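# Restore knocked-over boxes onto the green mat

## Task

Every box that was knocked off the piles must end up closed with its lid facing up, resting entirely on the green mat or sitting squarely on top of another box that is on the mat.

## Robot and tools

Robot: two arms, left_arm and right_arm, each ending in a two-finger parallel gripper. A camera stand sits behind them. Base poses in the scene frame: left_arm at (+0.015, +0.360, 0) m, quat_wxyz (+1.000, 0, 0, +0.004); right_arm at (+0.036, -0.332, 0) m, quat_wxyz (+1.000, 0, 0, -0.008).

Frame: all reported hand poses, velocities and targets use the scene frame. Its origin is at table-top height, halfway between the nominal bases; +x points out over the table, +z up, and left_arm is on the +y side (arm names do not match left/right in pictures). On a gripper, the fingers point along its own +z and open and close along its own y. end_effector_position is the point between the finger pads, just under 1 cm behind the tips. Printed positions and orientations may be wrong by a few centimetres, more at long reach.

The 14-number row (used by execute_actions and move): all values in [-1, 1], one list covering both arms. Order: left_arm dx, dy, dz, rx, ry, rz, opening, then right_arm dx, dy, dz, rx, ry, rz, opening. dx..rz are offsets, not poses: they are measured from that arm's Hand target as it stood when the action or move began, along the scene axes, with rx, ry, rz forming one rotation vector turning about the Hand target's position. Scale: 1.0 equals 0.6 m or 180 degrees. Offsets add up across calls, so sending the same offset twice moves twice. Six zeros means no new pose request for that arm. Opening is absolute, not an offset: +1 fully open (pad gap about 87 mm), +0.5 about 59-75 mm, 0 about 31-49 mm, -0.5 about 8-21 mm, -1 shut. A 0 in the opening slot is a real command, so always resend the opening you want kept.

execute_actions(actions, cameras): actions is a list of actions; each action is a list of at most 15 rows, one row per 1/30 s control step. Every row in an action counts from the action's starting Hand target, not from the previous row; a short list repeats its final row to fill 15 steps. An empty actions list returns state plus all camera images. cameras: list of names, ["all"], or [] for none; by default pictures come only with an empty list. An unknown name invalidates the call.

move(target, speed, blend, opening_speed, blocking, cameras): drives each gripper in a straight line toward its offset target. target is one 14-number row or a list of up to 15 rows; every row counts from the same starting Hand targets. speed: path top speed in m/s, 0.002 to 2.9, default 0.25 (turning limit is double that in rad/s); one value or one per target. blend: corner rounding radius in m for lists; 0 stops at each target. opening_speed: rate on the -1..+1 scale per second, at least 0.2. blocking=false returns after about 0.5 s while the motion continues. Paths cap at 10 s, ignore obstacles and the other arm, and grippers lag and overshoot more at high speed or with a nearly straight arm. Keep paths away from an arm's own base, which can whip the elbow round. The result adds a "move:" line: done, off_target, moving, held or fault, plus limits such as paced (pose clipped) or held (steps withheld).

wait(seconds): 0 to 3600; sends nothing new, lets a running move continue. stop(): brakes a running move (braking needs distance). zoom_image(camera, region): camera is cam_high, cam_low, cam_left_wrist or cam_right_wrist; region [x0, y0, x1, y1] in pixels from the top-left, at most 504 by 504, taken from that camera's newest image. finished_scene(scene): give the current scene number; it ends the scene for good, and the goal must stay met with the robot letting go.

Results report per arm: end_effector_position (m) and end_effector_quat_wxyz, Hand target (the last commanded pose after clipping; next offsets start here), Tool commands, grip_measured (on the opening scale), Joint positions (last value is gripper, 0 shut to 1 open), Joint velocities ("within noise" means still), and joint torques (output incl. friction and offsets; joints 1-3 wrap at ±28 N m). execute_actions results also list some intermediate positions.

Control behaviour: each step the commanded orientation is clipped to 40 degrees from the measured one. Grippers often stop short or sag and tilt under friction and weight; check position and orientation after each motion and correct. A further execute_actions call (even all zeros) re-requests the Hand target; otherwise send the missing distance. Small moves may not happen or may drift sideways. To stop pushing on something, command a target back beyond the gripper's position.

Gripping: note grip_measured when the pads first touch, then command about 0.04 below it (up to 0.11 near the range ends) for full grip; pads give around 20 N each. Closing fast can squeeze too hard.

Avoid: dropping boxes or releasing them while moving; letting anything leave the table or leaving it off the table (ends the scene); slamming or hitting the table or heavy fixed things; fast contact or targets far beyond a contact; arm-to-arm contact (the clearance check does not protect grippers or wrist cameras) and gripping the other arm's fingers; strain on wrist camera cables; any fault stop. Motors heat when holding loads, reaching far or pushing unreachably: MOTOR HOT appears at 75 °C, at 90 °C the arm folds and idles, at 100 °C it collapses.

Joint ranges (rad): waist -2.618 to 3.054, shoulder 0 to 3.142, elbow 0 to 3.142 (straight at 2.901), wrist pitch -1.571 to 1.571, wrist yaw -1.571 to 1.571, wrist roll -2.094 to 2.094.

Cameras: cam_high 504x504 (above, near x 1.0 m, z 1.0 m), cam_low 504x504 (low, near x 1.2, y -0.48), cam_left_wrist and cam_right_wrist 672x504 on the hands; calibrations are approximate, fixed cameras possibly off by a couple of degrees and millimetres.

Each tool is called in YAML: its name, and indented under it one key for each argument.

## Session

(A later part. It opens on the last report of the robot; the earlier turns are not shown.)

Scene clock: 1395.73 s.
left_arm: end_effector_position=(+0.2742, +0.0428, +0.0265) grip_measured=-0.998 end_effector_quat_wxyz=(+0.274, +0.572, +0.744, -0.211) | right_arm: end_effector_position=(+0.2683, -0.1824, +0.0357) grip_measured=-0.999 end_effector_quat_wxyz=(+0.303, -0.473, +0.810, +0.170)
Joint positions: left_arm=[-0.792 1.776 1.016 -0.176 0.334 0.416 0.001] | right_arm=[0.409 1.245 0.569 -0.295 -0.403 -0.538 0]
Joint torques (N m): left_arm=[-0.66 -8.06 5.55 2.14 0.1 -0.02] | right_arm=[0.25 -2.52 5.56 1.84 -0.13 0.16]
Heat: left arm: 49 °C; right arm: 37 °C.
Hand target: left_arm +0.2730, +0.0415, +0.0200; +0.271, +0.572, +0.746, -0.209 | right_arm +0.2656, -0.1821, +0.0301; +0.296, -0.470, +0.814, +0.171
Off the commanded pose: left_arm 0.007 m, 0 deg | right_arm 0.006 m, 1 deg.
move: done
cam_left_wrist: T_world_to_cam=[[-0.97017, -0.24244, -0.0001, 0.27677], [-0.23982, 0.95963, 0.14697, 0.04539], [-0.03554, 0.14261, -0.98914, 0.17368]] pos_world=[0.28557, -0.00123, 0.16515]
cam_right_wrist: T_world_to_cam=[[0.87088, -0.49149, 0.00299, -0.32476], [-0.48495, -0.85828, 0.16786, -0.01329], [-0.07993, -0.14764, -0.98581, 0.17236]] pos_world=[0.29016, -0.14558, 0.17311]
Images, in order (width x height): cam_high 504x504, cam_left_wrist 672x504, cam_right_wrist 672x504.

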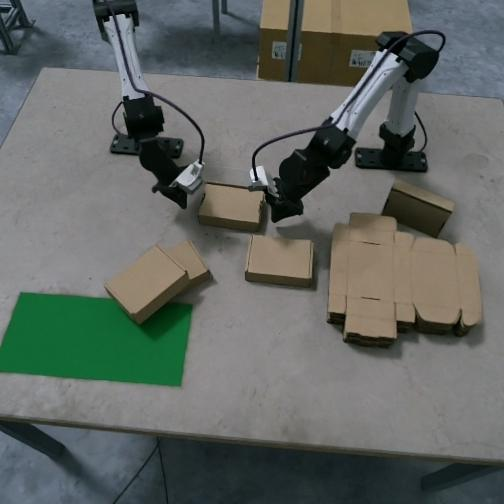

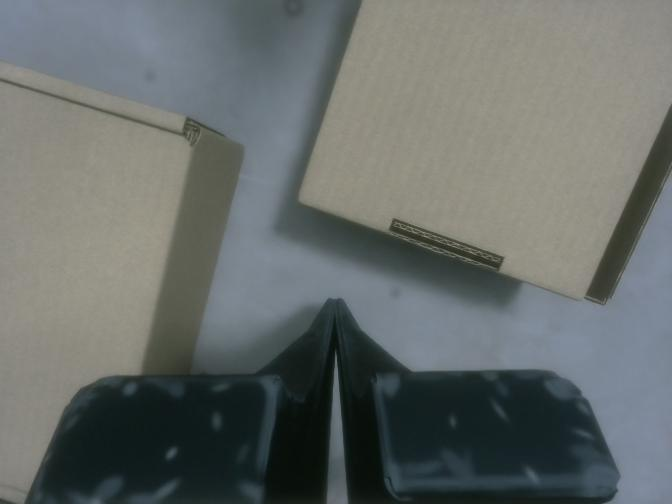

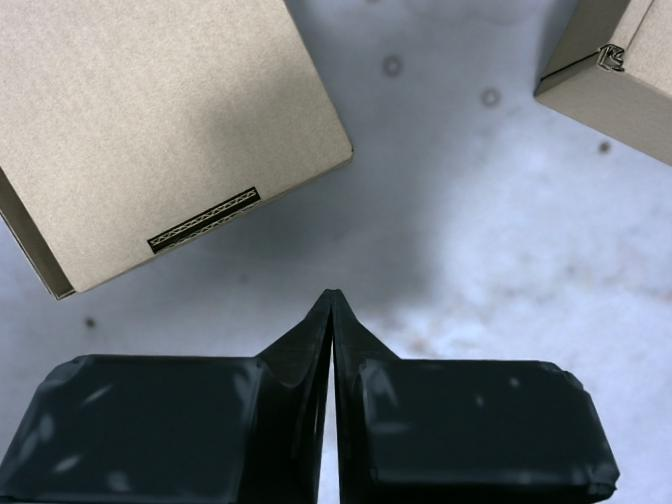

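move:
  target:
    - [-0.002,-0.0758,0,0,0,0,-1,0.012,0.0867,0,0,0,0,-1]
  speed: 0.06
  cameras: ["cam_right_wrist","cam_high","cam_left_wrist"]

zoom_image:
  camera: "cam_high"
  region: [160, 130, 340, 290]

Scene clock: 1405.60 s.
left_arm: end_effector_position=(+0.2738, +0.0128, +0.0201) grip_measured=-0.999 end_effector_quat_wxyz=(+0.266, +0.566, +0.755, -0.196) | right_arm: end_effector_position=(+0.2652, -0.1453, +0.0228) grip_measured=-1.000 end_effector_quat_wxyz=(+0.279, -0.469, +0.823, +0.157)
Joint positions: left_arm=[-0.866 1.869 1.12 -0.193 0.258 0.345 0] | right_arm=[0.591 1.366 0.615 -0.219 -0.27 -0.377 0]
Joint torques (N m): left_arm=[-2.03 -7.95 8.51 2.23 0.22 -0.1] | right_arm=[0.88 -2.78 8.54 2.24 -0.27 0.17]
Heat: left arm: 50 °C; right arm: 37 °C.
Hand target: left_arm +0.2719, -0.0039, +0.0200; +0.271, +0.572, +0.746, -0.209 | right_arm +0.2727, -0.1301, +0.0301; +0.296, -0.470, +0.814, +0.171
Off the commanded pose: left_arm 0.017 m, 2 deg | right_arm 0.018 m, 3 deg.
move: off_target (left_arm, right_arm)
cam_left_wrist: T_world_to_cam=[[-0.96371, -0.26687, -0.00687, 0.26784], [-0.26374, 0.94778, 0.17929, 0.08105], [-0.04133, 0.1746, -0.98377, 0.17258]] pos_world=[0.28663, -0.03547, 0.15709]
cam_right_wrist: T_world_to_cam=[[0.86139, -0.50792, -0.00444, -0.3035], [-0.49421, -0.84009, 0.22363, 0.02305], [-0.11732, -0.19044, -0.97466, 0.16829]] pos_world=[0.29256, -0.10274, 0.15753]
Images, in order (width x height): cam_high 504x504, cam_left_wrist 672x504, cam_right_wrist 672x504.

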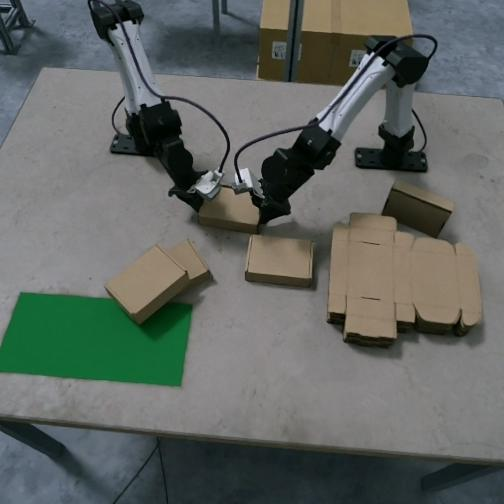

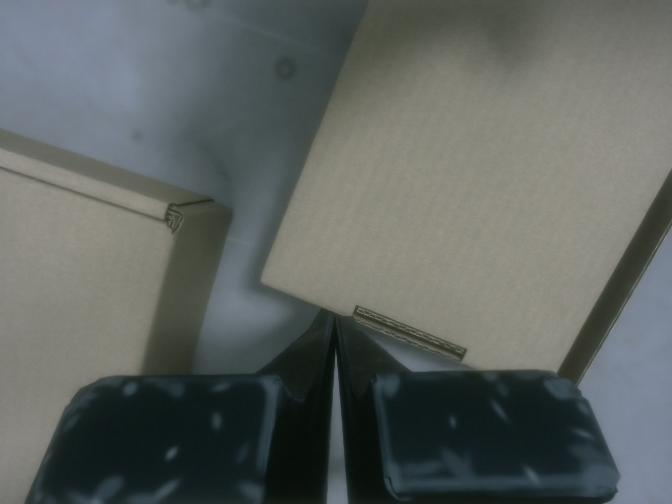

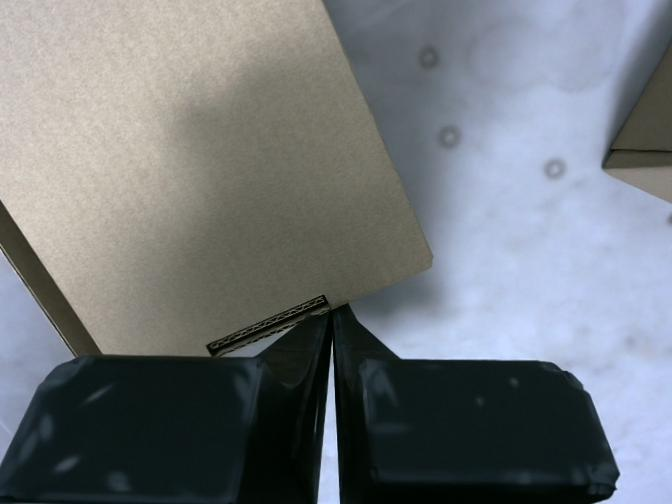

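Scaled by 2.800 from the camera's image (finer frame: 720x720).

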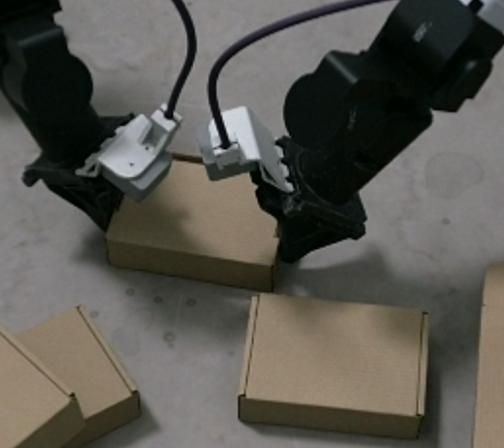

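move:
  target:
    - [0,0.08,0,0,0,0,-1,0,-0.08,0,0,0,0,-1]
    - [0.015,0.08,0,0,0,0,-1,0.025,-0.08,0,0,0,0,-1]
    - [0.015,-0.015,0,0,0,0,-1,0.025,0.02,0,0,0,0,-1]
  speed: 0.08
  cameras: ["cam_right_wrist","cam_left_wrist"]

Scene clock: 1413.13 s.
left_arm: end_effector_position=(+0.2866, +0.0154, +0.0202) grip_measured=-0.999 end_effector_quat_wxyz=(+0.261, +0.562, +0.764, -0.179) | right_arm: end_effector_position=(+0.2830, -0.1422, +0.0240) grip_measured=-1.000 end_effector_quat_wxyz=(+0.279, -0.464, +0.829, +0.140)
Joint positions: left_arm=[-0.852 1.899 1.176 -0.241 0.231 0.353 0] | right_arm=[0.587 1.434 0.681 -0.224 -0.236 -0.377 0]
Joint torques (N m): left_arm=[-3.18 -7.56 8.9 2.48 0.53 -0.11] | right_arm=[1.89 -2.59 8.12 2.34 -0.61 0.21]
Heat: left arm: 50 °C; right arm: 37 °C.
Hand target: left_arm +0.2808, -0.0130, +0.0201; +0.271, +0.572, +0.746, -0.209 | right_arm +0.2877, -0.1181, +0.0300; +0.296, -0.470, +0.814, +0.171
Off the commanded pose: left_arm 0.029 m, 4 deg | right_arm 0.025 m, 4 deg.
move: off_target (left_arm, right_arm)
cam_left_wrist: T_world_to_cam=[[-0.95684, -0.28984, -0.02103, 0.2796], [-0.28772, 0.93471, 0.20865, 0.08844], [-0.04082, 0.20569, -0.97776, 0.17204]] pos_world=[0.30001, -0.03701, 0.15564]
cam_right_wrist: T_world_to_cam=[[0.84937, -0.5275, 0.01784, -0.31723], [-0.5157, -0.82223, 0.24082, 0.04245], [-0.11236, -0.21374, -0.97041, 0.16738]] pos_world=[0.31014, -0.09666, 0.15786]
Images, in order (width x height): cam_left_wrist 672x504, cam_right_wrist 672x504.

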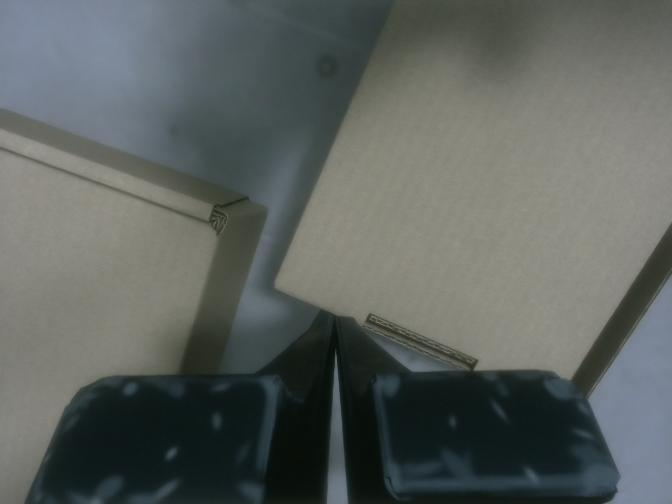

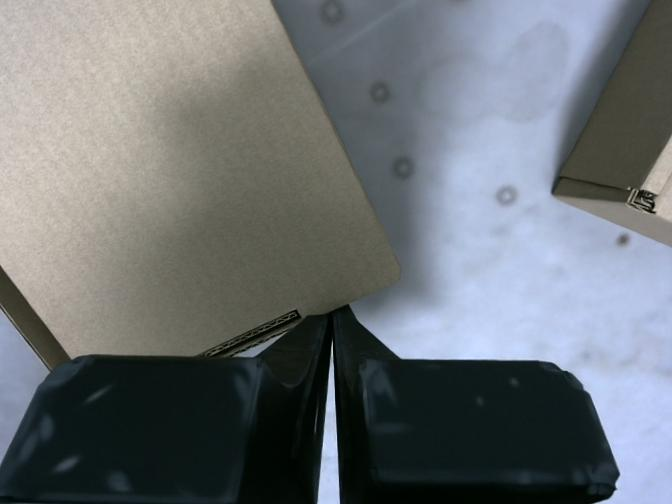

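move:
  target:
    - [-0.01,0,0.07,0,0,0,-1,-0.01,0,0.05,0,0,0,-1]
  speed: 0.05
  cameras: ["cam_low","cam_left_wrist","cam_high"]

zoom_image:
  camera: "cam_low"
  region: [120, 200, 280, 300]

zoom_image:
  camera: "cam_high"
  region: [160, 130, 340, 290]

Scene clock: 1417.13 s.
left_arm: end_effector_position=(+0.2701, +0.0198, +0.0257) grip_measured=-0.999 end_effector_quat_wxyz=(+0.217, +0.569, +0.774, -0.172) | right_arm: end_effector_position=(+0.2730, -0.1413, +0.0390) grip_measured=-1.000 end_effector_quat_wxyz=(+0.259, -0.468, +0.833, +0.142)
Joint positions: left_arm=[-0.874 1.899 1.239 -0.393 0.228 0.342 0] | right_arm=[0.608 1.4 0.737 -0.35 -0.233 -0.365 0]
Joint torques (N m): left_arm=[-1.83 -15.57 9.54 2.33 0.52 -0.11] | right_arm=[1.28 -6.43 9.05 2.12 -0.59 0.2]
Heat: left arm: 50 °C; right arm: 38 °C.
Hand target: left_arm +0.2749, -0.0129, +0.0621; +0.271, +0.572, +0.746, -0.209 | right_arm +0.2818, -0.1181, +0.0600; +0.296, -0.470, +0.814, +0.171
Off the commanded pose: left_arm 0.049 m, 8 deg | right_arm 0.032 m, 6 deg.
move: off_target (left_arm, right_arm)
cam_left_wrist: T_world_to_cam=[[-0.9604, -0.27796, 0.01934, 0.2648], [-0.26093, 0.92154, 0.28755, 0.06942], [-0.09776, 0.27112, -0.95757, 0.18943]] pos_world=[0.29094, -0.04173, 0.1563]
Images, in order (width x height): cam_high 504x504, cam_low 504x504, cam_left_wrist 672x504.

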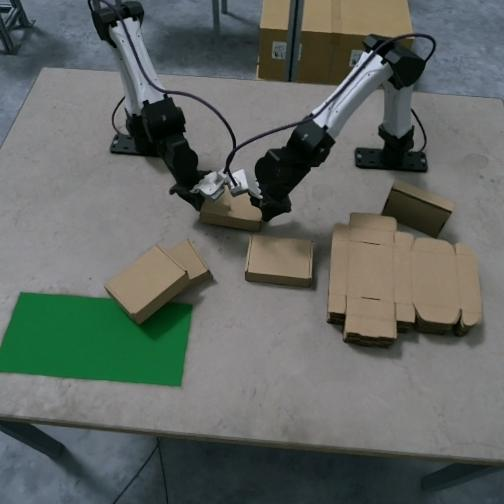

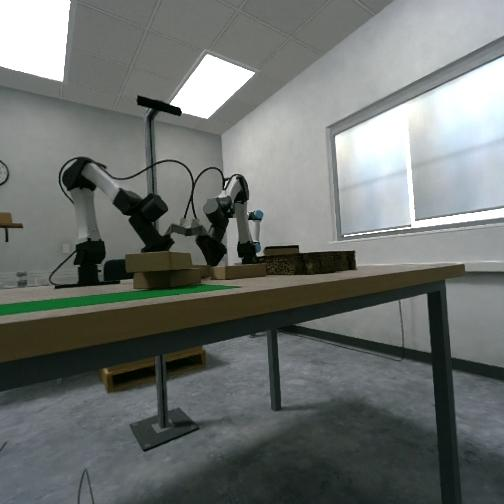

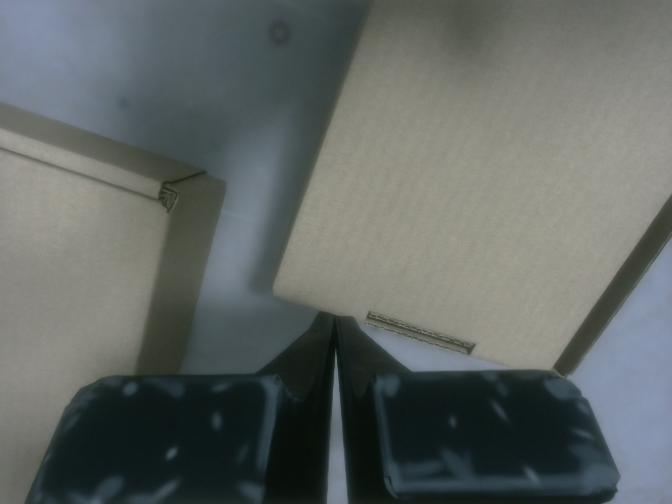

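Scaled by 3.150 from the camera's image (finer frame: 720x720).

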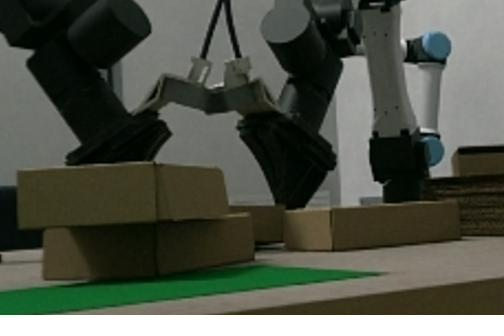

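Scaled by 2.800 from the camera's image (finer frame: 720x720).

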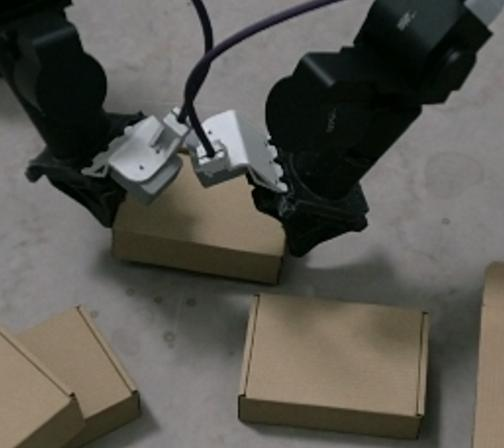

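move:
  target:
    - [-0.01,0,0.05,-0.0644,-0.0173,0,-1,-0.01,0,0.03,0.0577,-0.0333,0,-1]
  speed: 0.05
  cameras: ["cam_low","cam_left_wrist","cam_high"]

zoom_image:
  camera: "cam_low"
  region: [120, 200, 280, 300]

zoom_image:
  camera: "cam_high"
  region: [160, 130, 340, 290]

Scene clock: 1429.13 s.
left_arm: end_effector_position=(+0.2641, +0.0150, +0.0601) grip_measured=-0.999 end_effector_quat_wxyz=(+0.291, +0.551, +0.750, -0.222) | right_arm: end_effector_position=(+0.2731, -0.1398, +0.0616) grip_measured=-1.000 end_effector_quat_wxyz=(+0.346, -0.448, +0.806, +0.176)
Joint positions: left_arm=[-0.865 1.738 1.088 -0.219 0.287 0.305 0] | right_arm=[0.572 1.222 0.602 -0.2 -0.297 -0.341 0]
Joint torques (N m): left_arm=[-0.64 -13.56 6.49 3.34 0.7 -0.17] | right_arm=[0.27 -4.77 6.72 2.88 -0.96 0.27]
Heat: left arm: 55 °C; right arm: 39 °C.
Hand target: left_arm +0.2689, -0.0129, +0.0920; +0.348, +0.547, +0.713, -0.267 | right_arm +0.2758, -0.1180, +0.0781; +0.379, -0.449, +0.779, +0.220
Off the commanded pose: left_arm 0.043 m, 9 deg | right_arm 0.027 m, 7 deg.
move: off_target (left_arm, right_arm)
cam_left_wrist: T_world_to_cam=[[-0.95971, -0.28081, 0.00981, 0.25751], [-0.27831, 0.9548, 0.10446, 0.07749], [-0.0387, 0.09752, -0.99448, 0.21229]] pos_world=[0.27692, -0.02237, 0.2005]
Images, in order (width x height): cam_high 504x504, cam_low 504x504, cam_left_wrist 672x504.

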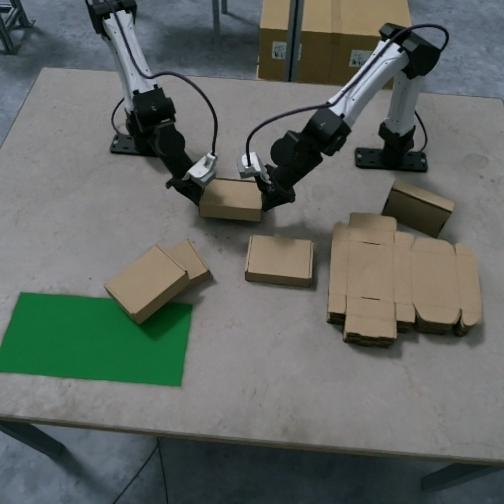

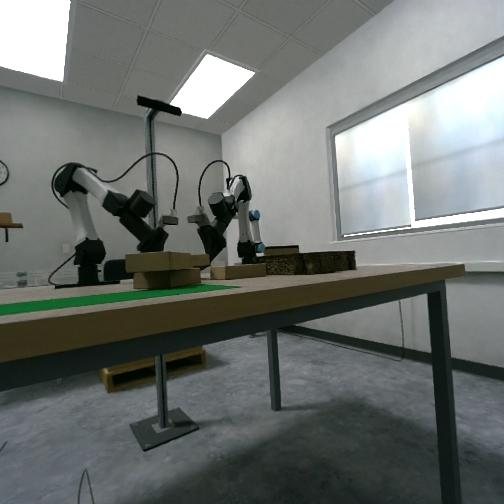

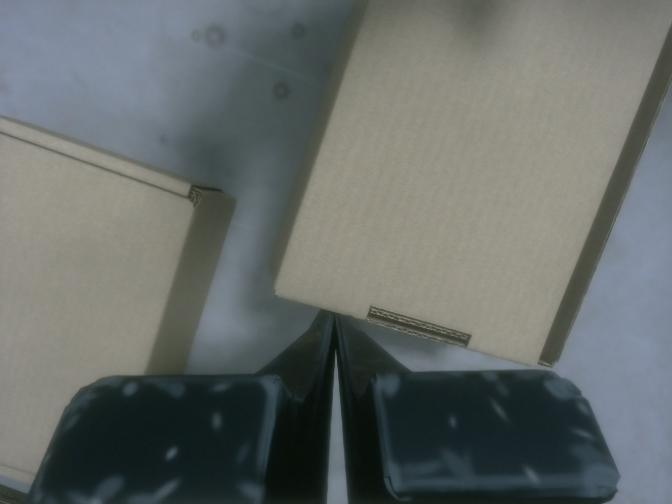

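Scaled by 3.150 from the camera's image (finer frame: 720x720).

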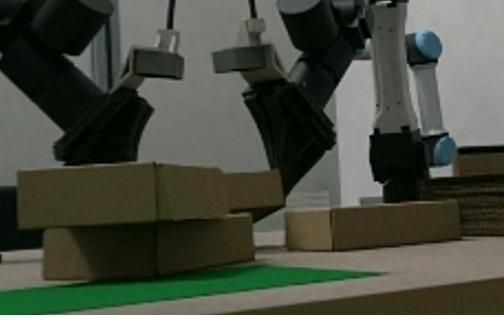

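Scaled by 2.800 from the camera's image (finer frame: 720x720).

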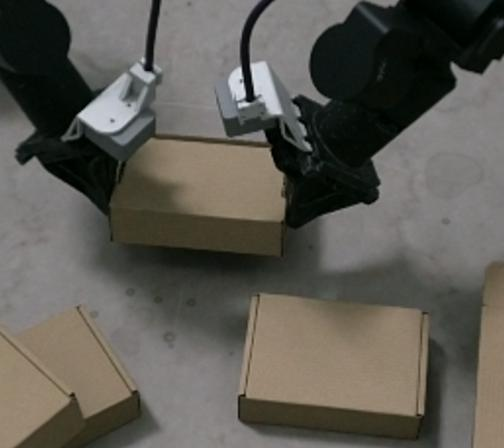

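move:
  target:
    - [0,0.01,0,0,0,0,-1,0,-0.012,0,0,0,0,-1]
  speed: 0.03
  cameras: ["cam_low","cam_left_wrist","cam_high"]

zoom_image:
  camera: "cam_high"
  region: [160, 130, 340, 290]

Scene clock: 1436.63 s.
left_arm: end_effector_position=(+0.2647, +0.0141, +0.0643) grip_measured=-0.999 end_effector_quat_wxyz=(+0.300, +0.549, +0.745, -0.231) | right_arm: end_effector_position=(+0.2748, -0.1410, +0.0654) grip_measured=-1.000 end_effector_quat_wxyz=(+0.354, -0.442, +0.803, +0.187)
Joint positions: left_arm=[-0.858 1.723 1.073 -0.194 0.305 0.305 0] | right_arm=[0.548 1.207 0.594 -0.188 -0.33 -0.341 0]
Joint torques (N m): left_arm=[-0.27 -13.29 6.58 3.1 0.6 -0.11] | right_arm=[0.09 -4.51 6.27 2.69 -0.76 0.05]
Heat: left arm: 55 °C; right arm: 39 °C.
Hand target: left_arm +0.2688, -0.0070, +0.0921; +0.348, +0.547, +0.713, -0.267 | right_arm +0.2758, -0.1253, +0.0781; +0.379, -0.449, +0.779, +0.220
Off the commanded pose: left_arm 0.035 m, 8 deg | right_arm 0.020 m, 6 deg.
move: off_target (left_arm, right_arm)
cam_left_wrist: T_world_to_cam=[[-0.9612, -0.27561, 0.01183, 0.25789], [-0.27397, 0.95872, 0.07619, 0.07877], [-0.03234, 0.06999, -0.99702, 0.21546]] pos_world=[0.27644, -0.01952, 0.20576]
Images, in order (width x height): cam_high 504x504, cam_low 504x504, cam_left_wrist 672x504.

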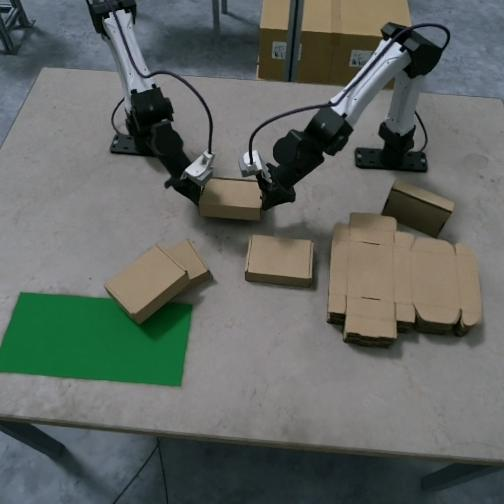

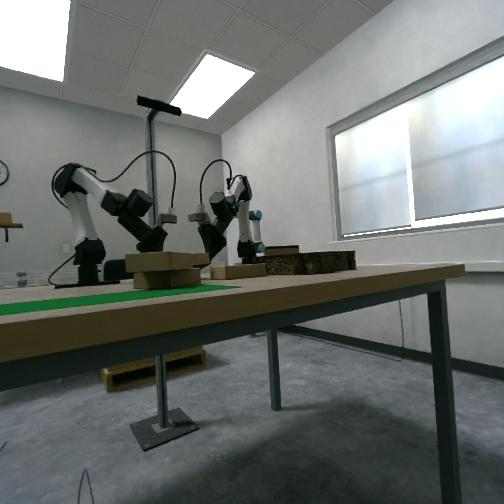

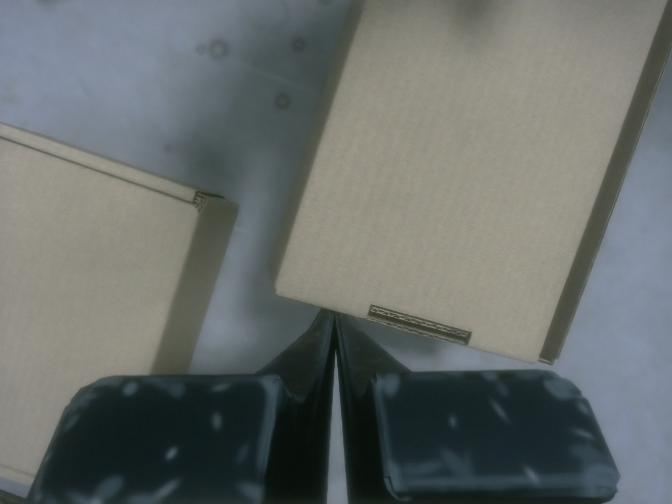

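Scaled by 2.800 from the camera's image (finer frame: 720x720).

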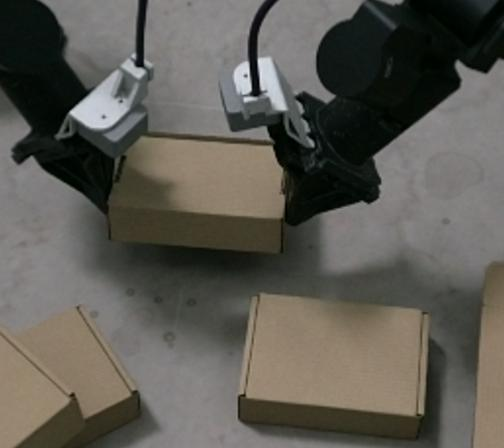

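move:
  target:
    - [0,0.012,-0.012,0,0,0,-1,0,-0.012,-0.012,0,0,0,-1]
  speed: 0.02
  cameras: ["cam_left_wrist"]

Scene clock: 1439.03 s.
left_arm: end_effector_position=(+0.2650, +0.0134, +0.0615) grip_measured=-0.999 end_effector_quat_wxyz=(+0.310, +0.547, +0.739, -0.243) | right_arm: end_effector_position=(+0.2749, -0.1420, +0.0622) grip_measured=-1.000 end_effector_quat_wxyz=(+0.360, -0.440, +0.798, +0.199)
Joint positions: left_arm=[-0.848 1.719 1.037 -0.136 0.33 0.305 0] | right_arm=[0.523 1.206 0.566 -0.149 -0.37 -0.346 0]
Joint torques (N m): left_arm=[0.03 -12.96 6.09 2.89 0.43 -0.02] | right_arm=[-0.18 -4.52 6.2 2.52 -0.61 -0.11]
Heat: left arm: 56 °C; right arm: 39 °C.
Hand target: left_arm +0.2689, +0.0002, +0.0849; +0.348, +0.547, +0.713, -0.267 | right_arm +0.2757, -0.1325, +0.0708; +0.379, -0.449, +0.779, +0.220
Off the commanded pose: left_arm 0.027 m, 6 deg | right_arm 0.013 m, 4 deg.
move: off_target (left_arm, right_arm)
cam_left_wrist: T_world_to_cam=[[-0.96322, -0.2682, 0.01687, 0.25825], [-0.26724, 0.9626, 0.04461, 0.07976], [-0.0282, 0.03846, -0.99886, 0.21208]] pos_world=[0.27605, -0.01567, 0.20393]

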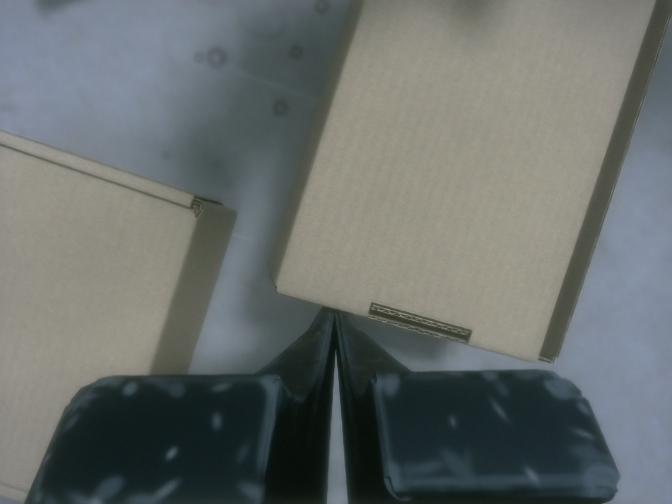

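move:
  target:
    - [0,0.01,0,0,0,0,-1,0,-0.008,0,0,0,0,-1]
  speed: 0.02
  cameras: ["cam_left_wrist"]

Scene clock: 1441.80 s.
left_arm: end_effector_position=(+0.2656, +0.0137, +0.0658) grip_measured=-0.999 end_effector_quat_wxyz=(+0.317, +0.546, +0.733, -0.251) | right_arm: end_effector_position=(+0.2766, -0.1424, +0.0656) grip_measured=-1.000 end_effector_quat_wxyz=(+0.366, -0.441, +0.793, +0.206)
Joint positions: left_arm=[-0.84 1.703 1.022 -0.115 0.348 0.306 0] | right_arm=[0.506 1.199 0.566 -0.145 -0.396 -0.358 0]
Joint torques (N m): left_arm=[0.27 -12.7 6.22 2.63 0.33 0.09] | right_arm=[-0.34 -4.52 5.74 2.39 -0.53 -0.19]
Heat: left arm: 56 °C; right arm: 39 °C.
Hand target: left_arm +0.2689, +0.0062, +0.0850; +0.348, +0.547, +0.713, -0.267 | right_arm +0.2758, -0.1373, +0.0709; +0.379, -0.449, +0.779, +0.219
Off the commanded pose: left_arm 0.021 m, 5 deg | right_arm 0.007 m, 3 deg.
move: off_target (left_arm, right_arm)
cam_left_wrist: T_world_to_cam=[[-0.9646, -0.26306, 0.0187, 0.25893], [-0.2627, 0.96468, 0.01977, 0.0799], [-0.02324, 0.01415, -0.99963, 0.21551]] pos_world=[0.27576, -0.01201, 0.209]

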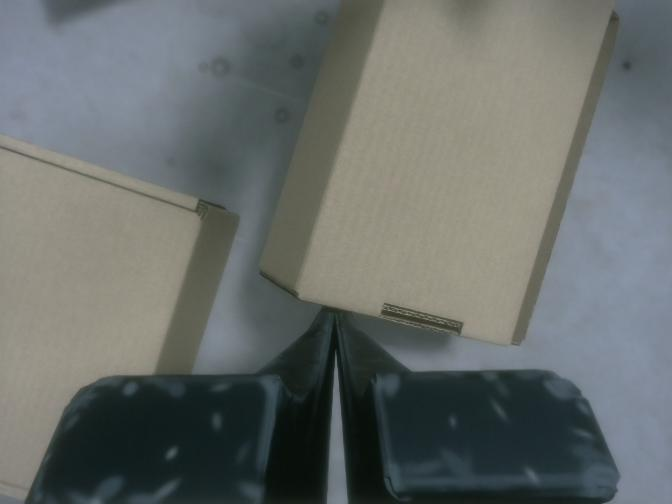

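move:
  target:
    - [0,0.002,0.045,0,0,0,-1,0,-0.002,0.04,0,0,0,-1]
  speed: 0.03
  cameras: ["cam_left_wrist","cam_high"]

zoom_image:
  camera: "cam_high"
  region: [160, 130, 340, 290]

Scene clock: 1445.70 s.
left_arm: end_effector_position=(+0.2623, +0.0142, +0.0860) grip_measured=-0.999 end_effector_quat_wxyz=(+0.319, +0.547, +0.730, -0.257) | right_arm: end_effector_position=(+0.2704, -0.1429, +0.0805) grip_measured=-1.000 end_effector_quat_wxyz=(+0.361, -0.443, +0.792, +0.214)
Joint positions: left_arm=[-0.84 1.661 1.054 -0.182 0.361 0.307 0] | right_arm=[0.502 1.155 0.605 -0.236 -0.417 -0.36 0]
Joint torques (N m): left_arm=[0.42 -12.22 9.11 2.25 0.27 0.06] | right_arm=[-0.79 -4.1 9.1 2.07 -0.34 -0.19]
Heat: left arm: 56 °C; right arm: 39 °C.
Hand target: left_arm +0.2689, +0.0075, +0.1118; +0.348, +0.547, +0.713, -0.267 | right_arm +0.2757, -0.1385, +0.0950; +0.379, -0.449, +0.778, +0.220
Off the commanded pose: left_arm 0.028 m, 4 deg | right_arm 0.016 m, 3 deg.
move: off_target (left_arm, right_arm)
cam_left_wrist: T_world_to_cam=[[-0.96694, -0.25404, 0.02215, 0.25576], [-0.2539, 0.96719, 0.00865, 0.07678], [-0.02362, 0.00274, -0.99972, 0.23589]] pos_world=[0.27237, -0.00994, 0.22949]
Images, in order (width x height): cam_high 504x504, cam_left_wrist 672x504.

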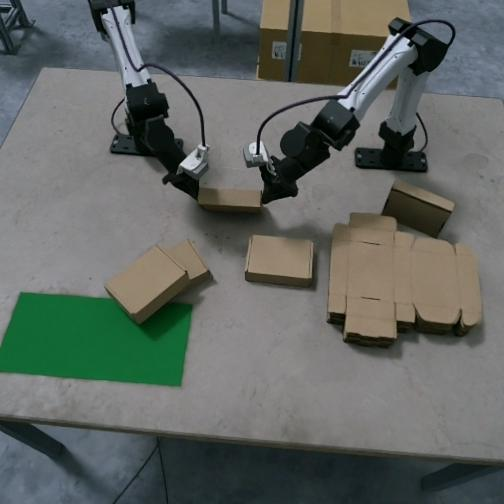

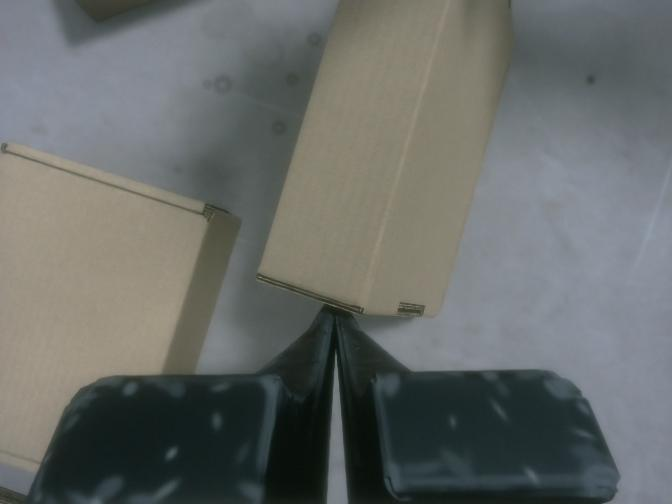

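Scaled by 2.800 from the camera's image (finer frame: 720x720).

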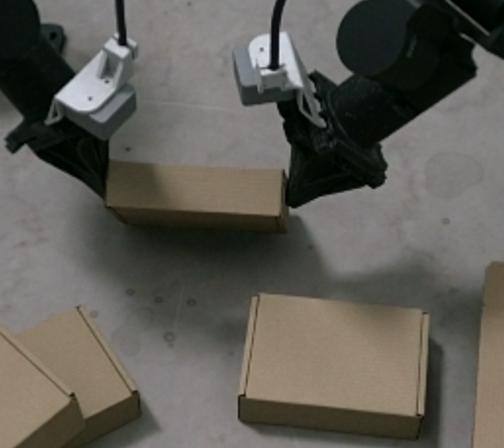

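move:
  target:
    - [0,0.001,0.03,0,0,0,-1,0,-0.001,0.035,0,0,0,-1]
  speed: 0.03
  cameras: ["cam_left_wrist"]

Scene clock: 1452.10 s.
left_arm: end_effector_position=(+0.2623, +0.0138, +0.1040) grip_measured=-0.999 end_effector_quat_wxyz=(+0.319, +0.548, +0.729, -0.258) | right_arm: end_effector_position=(+0.2708, -0.1436, +0.1005) grip_measured=-1.000 end_effector_quat_wxyz=(+0.360, -0.443, +0.793, +0.214)
Joint positions: left_arm=[-0.84 1.64 1.107 -0.257 0.362 0.307 0] | right_arm=[0.499 1.132 0.676 -0.335 -0.418 -0.362 0]
Joint torques (N m): left_arm=[0.76 -12.21 9.28 2.22 0.27 0.04] | right_arm=[-1.01 -3.9 9.1 2 -0.33 -0.12]
Heat: left arm: 56 °C; right arm: 40 °C.
Hand target: left_arm +0.2689, +0.0080, +0.1299; +0.348, +0.547, +0.713, -0.267 | right_arm +0.2757, -0.1391, +0.1158; +0.379, -0.449, +0.779, +0.220
Off the commanded pose: left_arm 0.027 m, 4 deg | right_arm 0.017 m, 3 deg.
move: off_target (left_arm, right_arm)
cam_left_wrist: T_world_to_cam=[[-0.96719, -0.25295, 0.02345, 0.25524], [-0.25281, 0.96747, 0.00886, 0.07662], [-0.02493, 0.00264, -0.99969, 0.25423]] pos_world=[0.27257, -0.01024, 0.24749]

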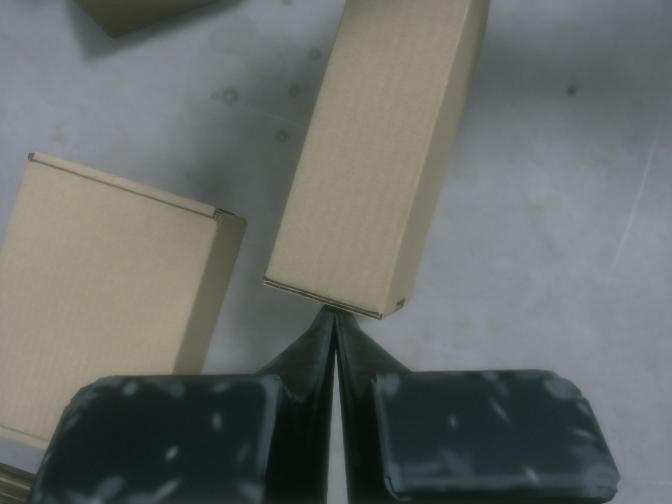

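move:
  target:
    - [-0.005,0.0,-0.035,0,0,0,-1,-0.005,0,-0.012,0,0,0,-1]
    - [-0.02,0.0,-0.05,0,0,0,-1,-0.02,0,-0.032,0,0,0,-1]
  speed: 0.04
  blend: 0.01
  cameras: ["cam_left_wrist","cam_high","cam_low"]

zoom_image:
  camera: "cam_high"
  region: [160, 130, 340, 290]

zoom_image:
  camera: "cam_low"
  region: [120, 200, 280, 300]

Scene clock: 1461.97 s.
left_arm: end_effector_position=(+0.2574, +0.0139, +0.0870) grip_measured=-0.999 end_effector_quat_wxyz=(+0.326, +0.548, +0.725, -0.261) | right_arm: end_effector_position=(+0.2645, -0.1434, +0.0928) grip_measured=-1.000 end_effector_quat_wxyz=(+0.369, -0.448, +0.786, +0.213)
Joint positions: left_arm=[-0.849 1.64 1.024 -0.154 0.358 0.3 0] | right_arm=[0.514 1.1 0.617 -0.286 -0.41 -0.362 0]
Joint torques (N m): left_arm=[-1.05 -11.58 5.93 2.6 0.11 -0.09] | right_arm=[0.32 -3.81 6.16 2.28 -0.33 0.09]
Heat: left arm: 57 °C; right arm: 40 °C.
Hand target: left_arm +0.2568, +0.0080, +0.0998; +0.348, +0.547, +0.713, -0.267 | right_arm +0.2637, -0.1391, +0.0966; +0.379, -0.449, +0.779, +0.220
Off the commanded pose: left_arm 0.014 m, 3 deg | right_arm 0.006 m, 2 deg.
move: off_target (left_arm); blend cut to 0.0075 m at target 1
cam_left_wrist: T_world_to_cam=[[-0.96811, -0.24998, 0.01645, 0.25167], [-0.25013, 0.96818, -0.00749, 0.07616], [-0.01405, -0.01137, -0.99984, 0.23449]] pos_world=[0.26599, -0.00816, 0.23088]
Images, in order (width x height): cam_high 504x504, cam_low 504x504, cam_left_wrist 672x504.

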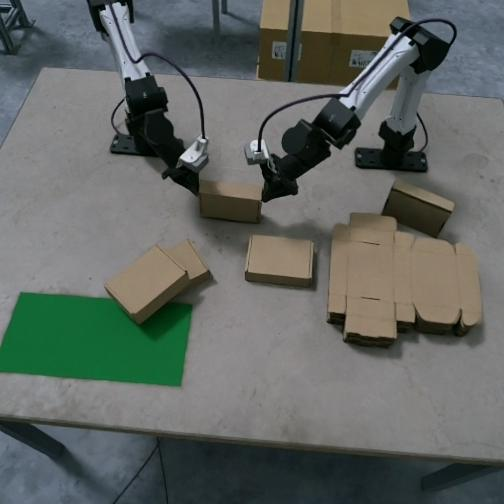

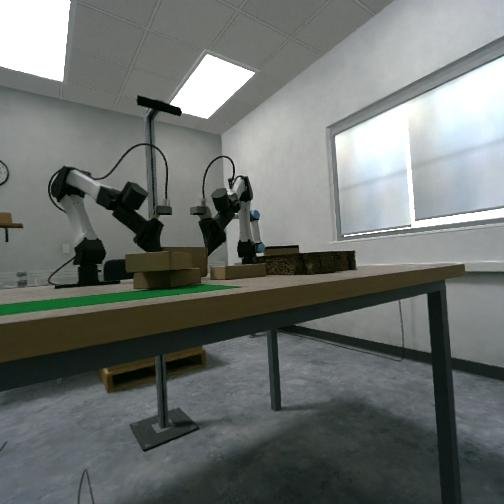

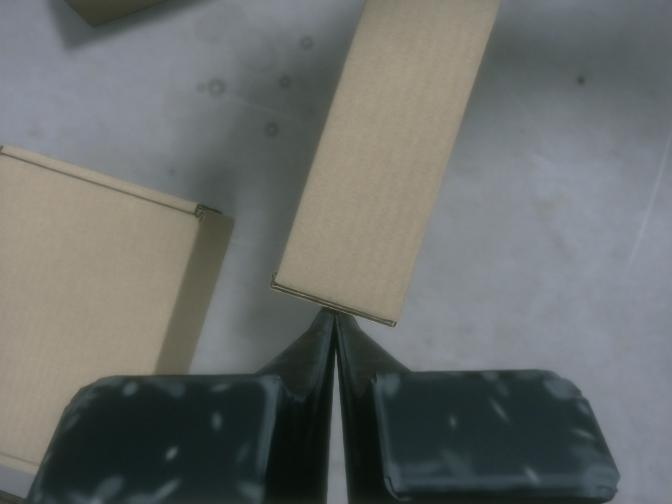

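Scaled by 2.800 from the camera's image (finer frame: 720x720).

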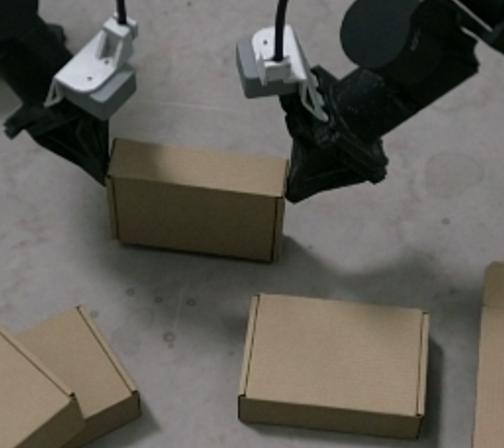

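Scaled by 3.150 from the camera's image (finer frame: 720x720).

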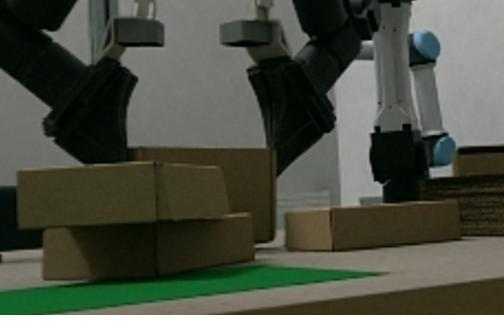

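move:
  target:
    - [0,0.03,0,0,0,0,-1,0,-0.02,0,0,0,0,-1]
    - [0,0.1,0,0,0,0,-1,0,-0.1,0,0,0,0,-1]
  speed: [0.03,0.1]
  blend: 0.005
  cameras: ["cam_left_wrist","cam_high"]

zoom_image:
  camera: "cam_high"
  region: [160, 130, 340, 290]

Scene clock: 1467.13 s.
left_arm: end_effector_position=(+0.2590, +0.0643, +0.0951) grip_measured=-0.999 end_effector_quat_wxyz=(+0.343, +0.545, +0.718, -0.266) | right_arm: end_effector_position=(+0.2660, -0.1988, +0.0966) grip_measured=-1.000 end_effector_quat_wxyz=(+0.379, -0.444, +0.783, +0.217)
Joint positions: left_arm=[-0.725 1.481 0.885 -0.169 0.452 0.387 0] | right_arm=[0.225 1.015 0.601 -0.448 -0.617 -0.588 0]
Joint torques (N m): left_arm=[0.53 -9.66 5.57 2.11 0.24 0.09] | right_arm=[-0.75 -2.65 6.65 1.73 -0.4 -0.24]
Heat: left arm: 57 °C; right arm: 40 °C.
Hand target: left_arm +0.2569, +0.0681, +0.0998; +0.348, +0.547, +0.713, -0.267 | right_arm +0.2637, -0.1990, +0.0966; +0.379, -0.449, +0.779, +0.220
Off the commanded pose: left_arm 0.006 m, 1 deg | right_arm 0.002 m, 1 deg.
move: done
cam_left_wrist: T_world_to_cam=[[-0.96795, -0.25112, 0.00372, 0.26693], [-0.25104, 0.96698, -0.04403, 0.03163], [0.00746, -0.04356, -0.99902, 0.2397]] pos_world=[0.26453, 0.04689, 0.23986]
Images, in order (width x height): cam_high 504x504, cam_left_wrist 672x504.

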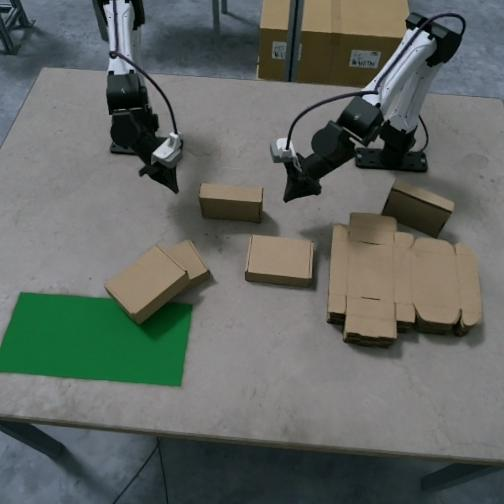

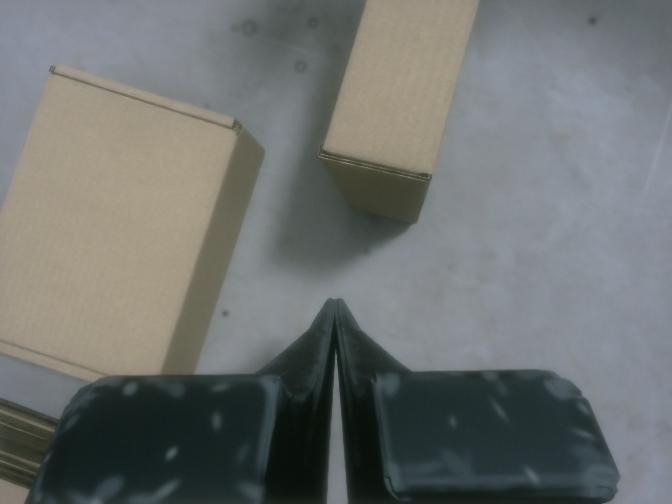

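Scaled by 2.800 from the camera's image (finer frame: 720x720).

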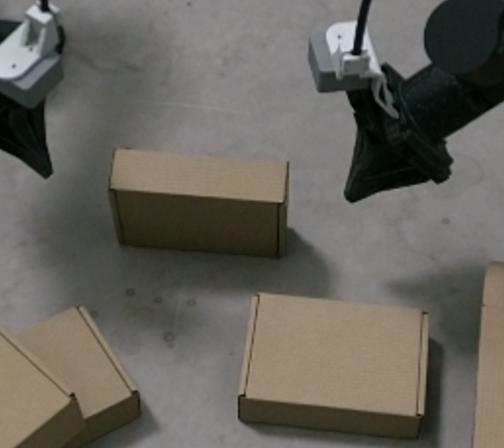

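move:
  target:
    - [-0.05,0.12,0.12,0,0,0,-1,0,0.0,0.15,-0.1,0.03,0.05,0.6]
    - [-0.095,0.22,0.25,0,0,0,0.3,0.0055,0.2358,0.115,-0.2678,0.0811,0.1355,0.6]
  speed: 0.2
  blend: 0.03
  cameras: ["cam_right_wrist","cam_high"]

zoom_image:
  camera: "cam_high"
  region: [160, 130, 340, 290]

Scene clock: 1479.57 s.
left_arm: end_effector_position=(+0.2001, +0.1991, +0.2406) grip_measured=+0.300 end_effector_quat_wxyz=(+0.336, +0.545, +0.720, -0.269) | right_arm: end_effector_position=(+0.2658, -0.0589, +0.1661) grip_measured=+0.600 end_effector_quat_wxyz=(-0.021, +0.686, -0.727, -0.017)
Joint positions: left_arm=[-0.332 1.077 1.24 -1.145 0.713 0.748 0.65] | right_arm=[0.939 2.028 2.057 -1.554 -0.026 -0.59 0.8]
Joint torques (N m): left_arm=[0.8 -3.28 8.12 1.6 0.4 0.12] | right_arm=[-0.03 -8.34 7.43 0.47 0.16 0.13]
Heat: left arm: 54 °C; right arm: 40 °C.
Hand target: left_arm +0.1999, +0.2000, +0.2499; +0.348, +0.547, +0.713, -0.267 | right_arm +0.2671, -0.0576, +0.1656; -0.013, +0.682, -0.731, -0.012
Off the commanded pose: left_arm 0.009 m, 2 deg | right_arm 0.002 m, 1 deg.
joint sent to its limit (right arm) — joint 4 (wrist pitch), lower limit. The joint targets still meet the commanded pose.
move: done
cam_right_wrist: T_world_to_cam=[[0.99822, -0.05943, -0.0045, -0.26945], [-0.03706, -0.67795, 0.73417, -0.13281], [-0.04668, -0.7327, -0.67895, 0.22471]] pos_world=[0.27454, 0.05859, 0.24886]
Images, in order (width x height): cam_high 504x504, cam_right_wrist 672x504.

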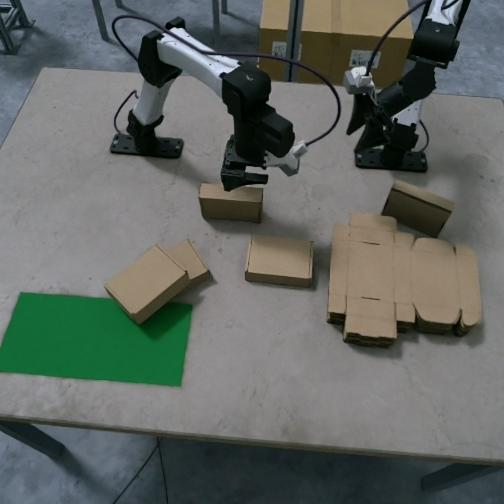

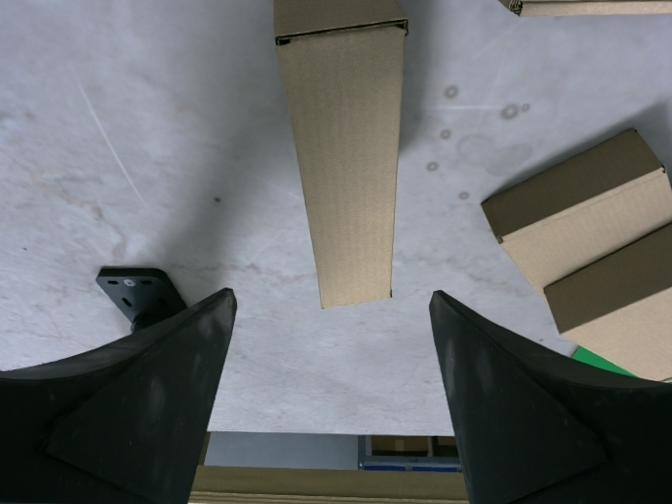

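Scaled by 2.800 from the camera's image (finer frame: 720x720).

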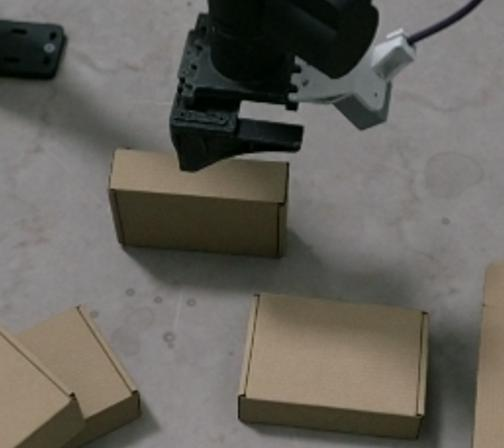

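move:
  target:
    - [0,0,0,0,0,0,0.3,0.01,-0.006,0,0,0,0.0167,0.6]
    - [0,0,0,0,0,0,0.3,0.01,-0.006,-0.1427,0,0,0.0167,0.6]
  speed: 0.1
  cameras: ["cam_right_wrist","cam_high"]

zoom_image:
  camera: "cam_high"
  region: [160, 130, 340, 290]

Scene clock: 1488.43 s.
left_arm: end_effector_position=(+0.2001, +0.1991, +0.2406) grip_measured=+0.300 end_effector_quat_wxyz=(+0.336, +0.545, +0.720, -0.269) | right_arm: end_effector_position=(+0.2703, -0.0588, +0.0794) grip_measured=+0.600 end_effector_quat_wxyz=(-0.009, +0.698, -0.716, -0.014)
Joint positions: left_arm=[-0.332 1.077 1.24 -1.145 0.713 0.748 0.65] | right_arm=[0.933 2.028 1.708 -1.229 -0.026 -0.629 0.8]
Joint torques (N m): left_arm=[0.54 -3.04 8.35 1.65 0.39 0.1] | right_arm=[-0.95 -10.36 5.52 0.63 0.09 -0.25]
Heat: left arm: 52 °C; right arm: 40 °C.
Hand target: left_arm +0.1999, +0.2000, +0.2499; +0.348, +0.547, +0.713, -0.267 | right_arm +0.2731, -0.0612, +0.0800; -0.013, +0.701, -0.713, -0.012
Off the commanded pose: left_arm 0.009 m, 2 deg | right_arm 0.004 m, 1 deg.
move: done
cam_right_wrist: T_world_to_cam=[[0.9995, -0.02652, -0.01712, -0.27175], [-0.0048, -0.66378, 0.74791, -0.07798], [-0.0312, -0.74745, -0.66358, 0.15981]] pos_world=[0.27622, 0.06048, 0.15971]
Images, in order (width x height): cam_high 504x504, cam_right_wrist 672x504.

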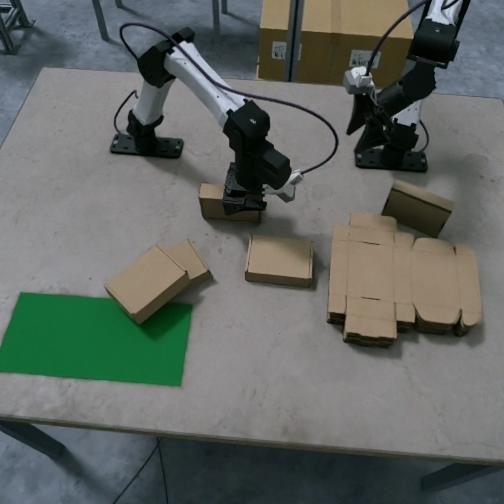

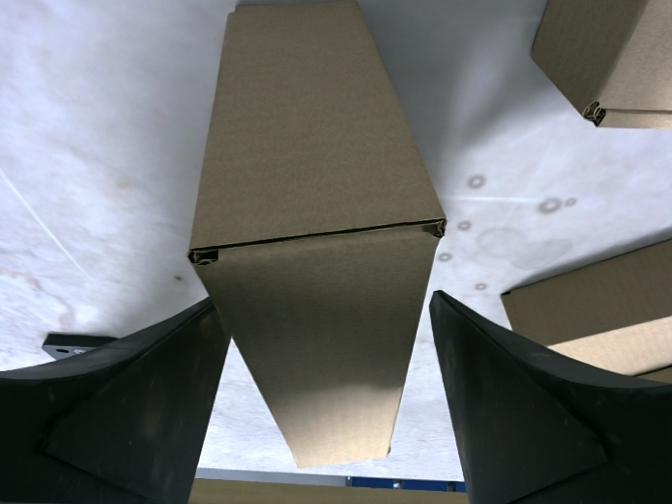

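Scaled by 2.800 from the camera's image (finer frame: 720x720).

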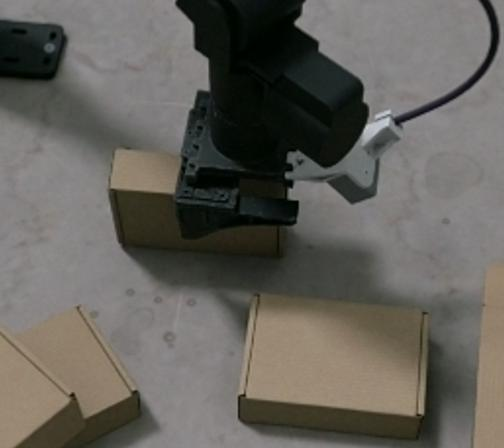

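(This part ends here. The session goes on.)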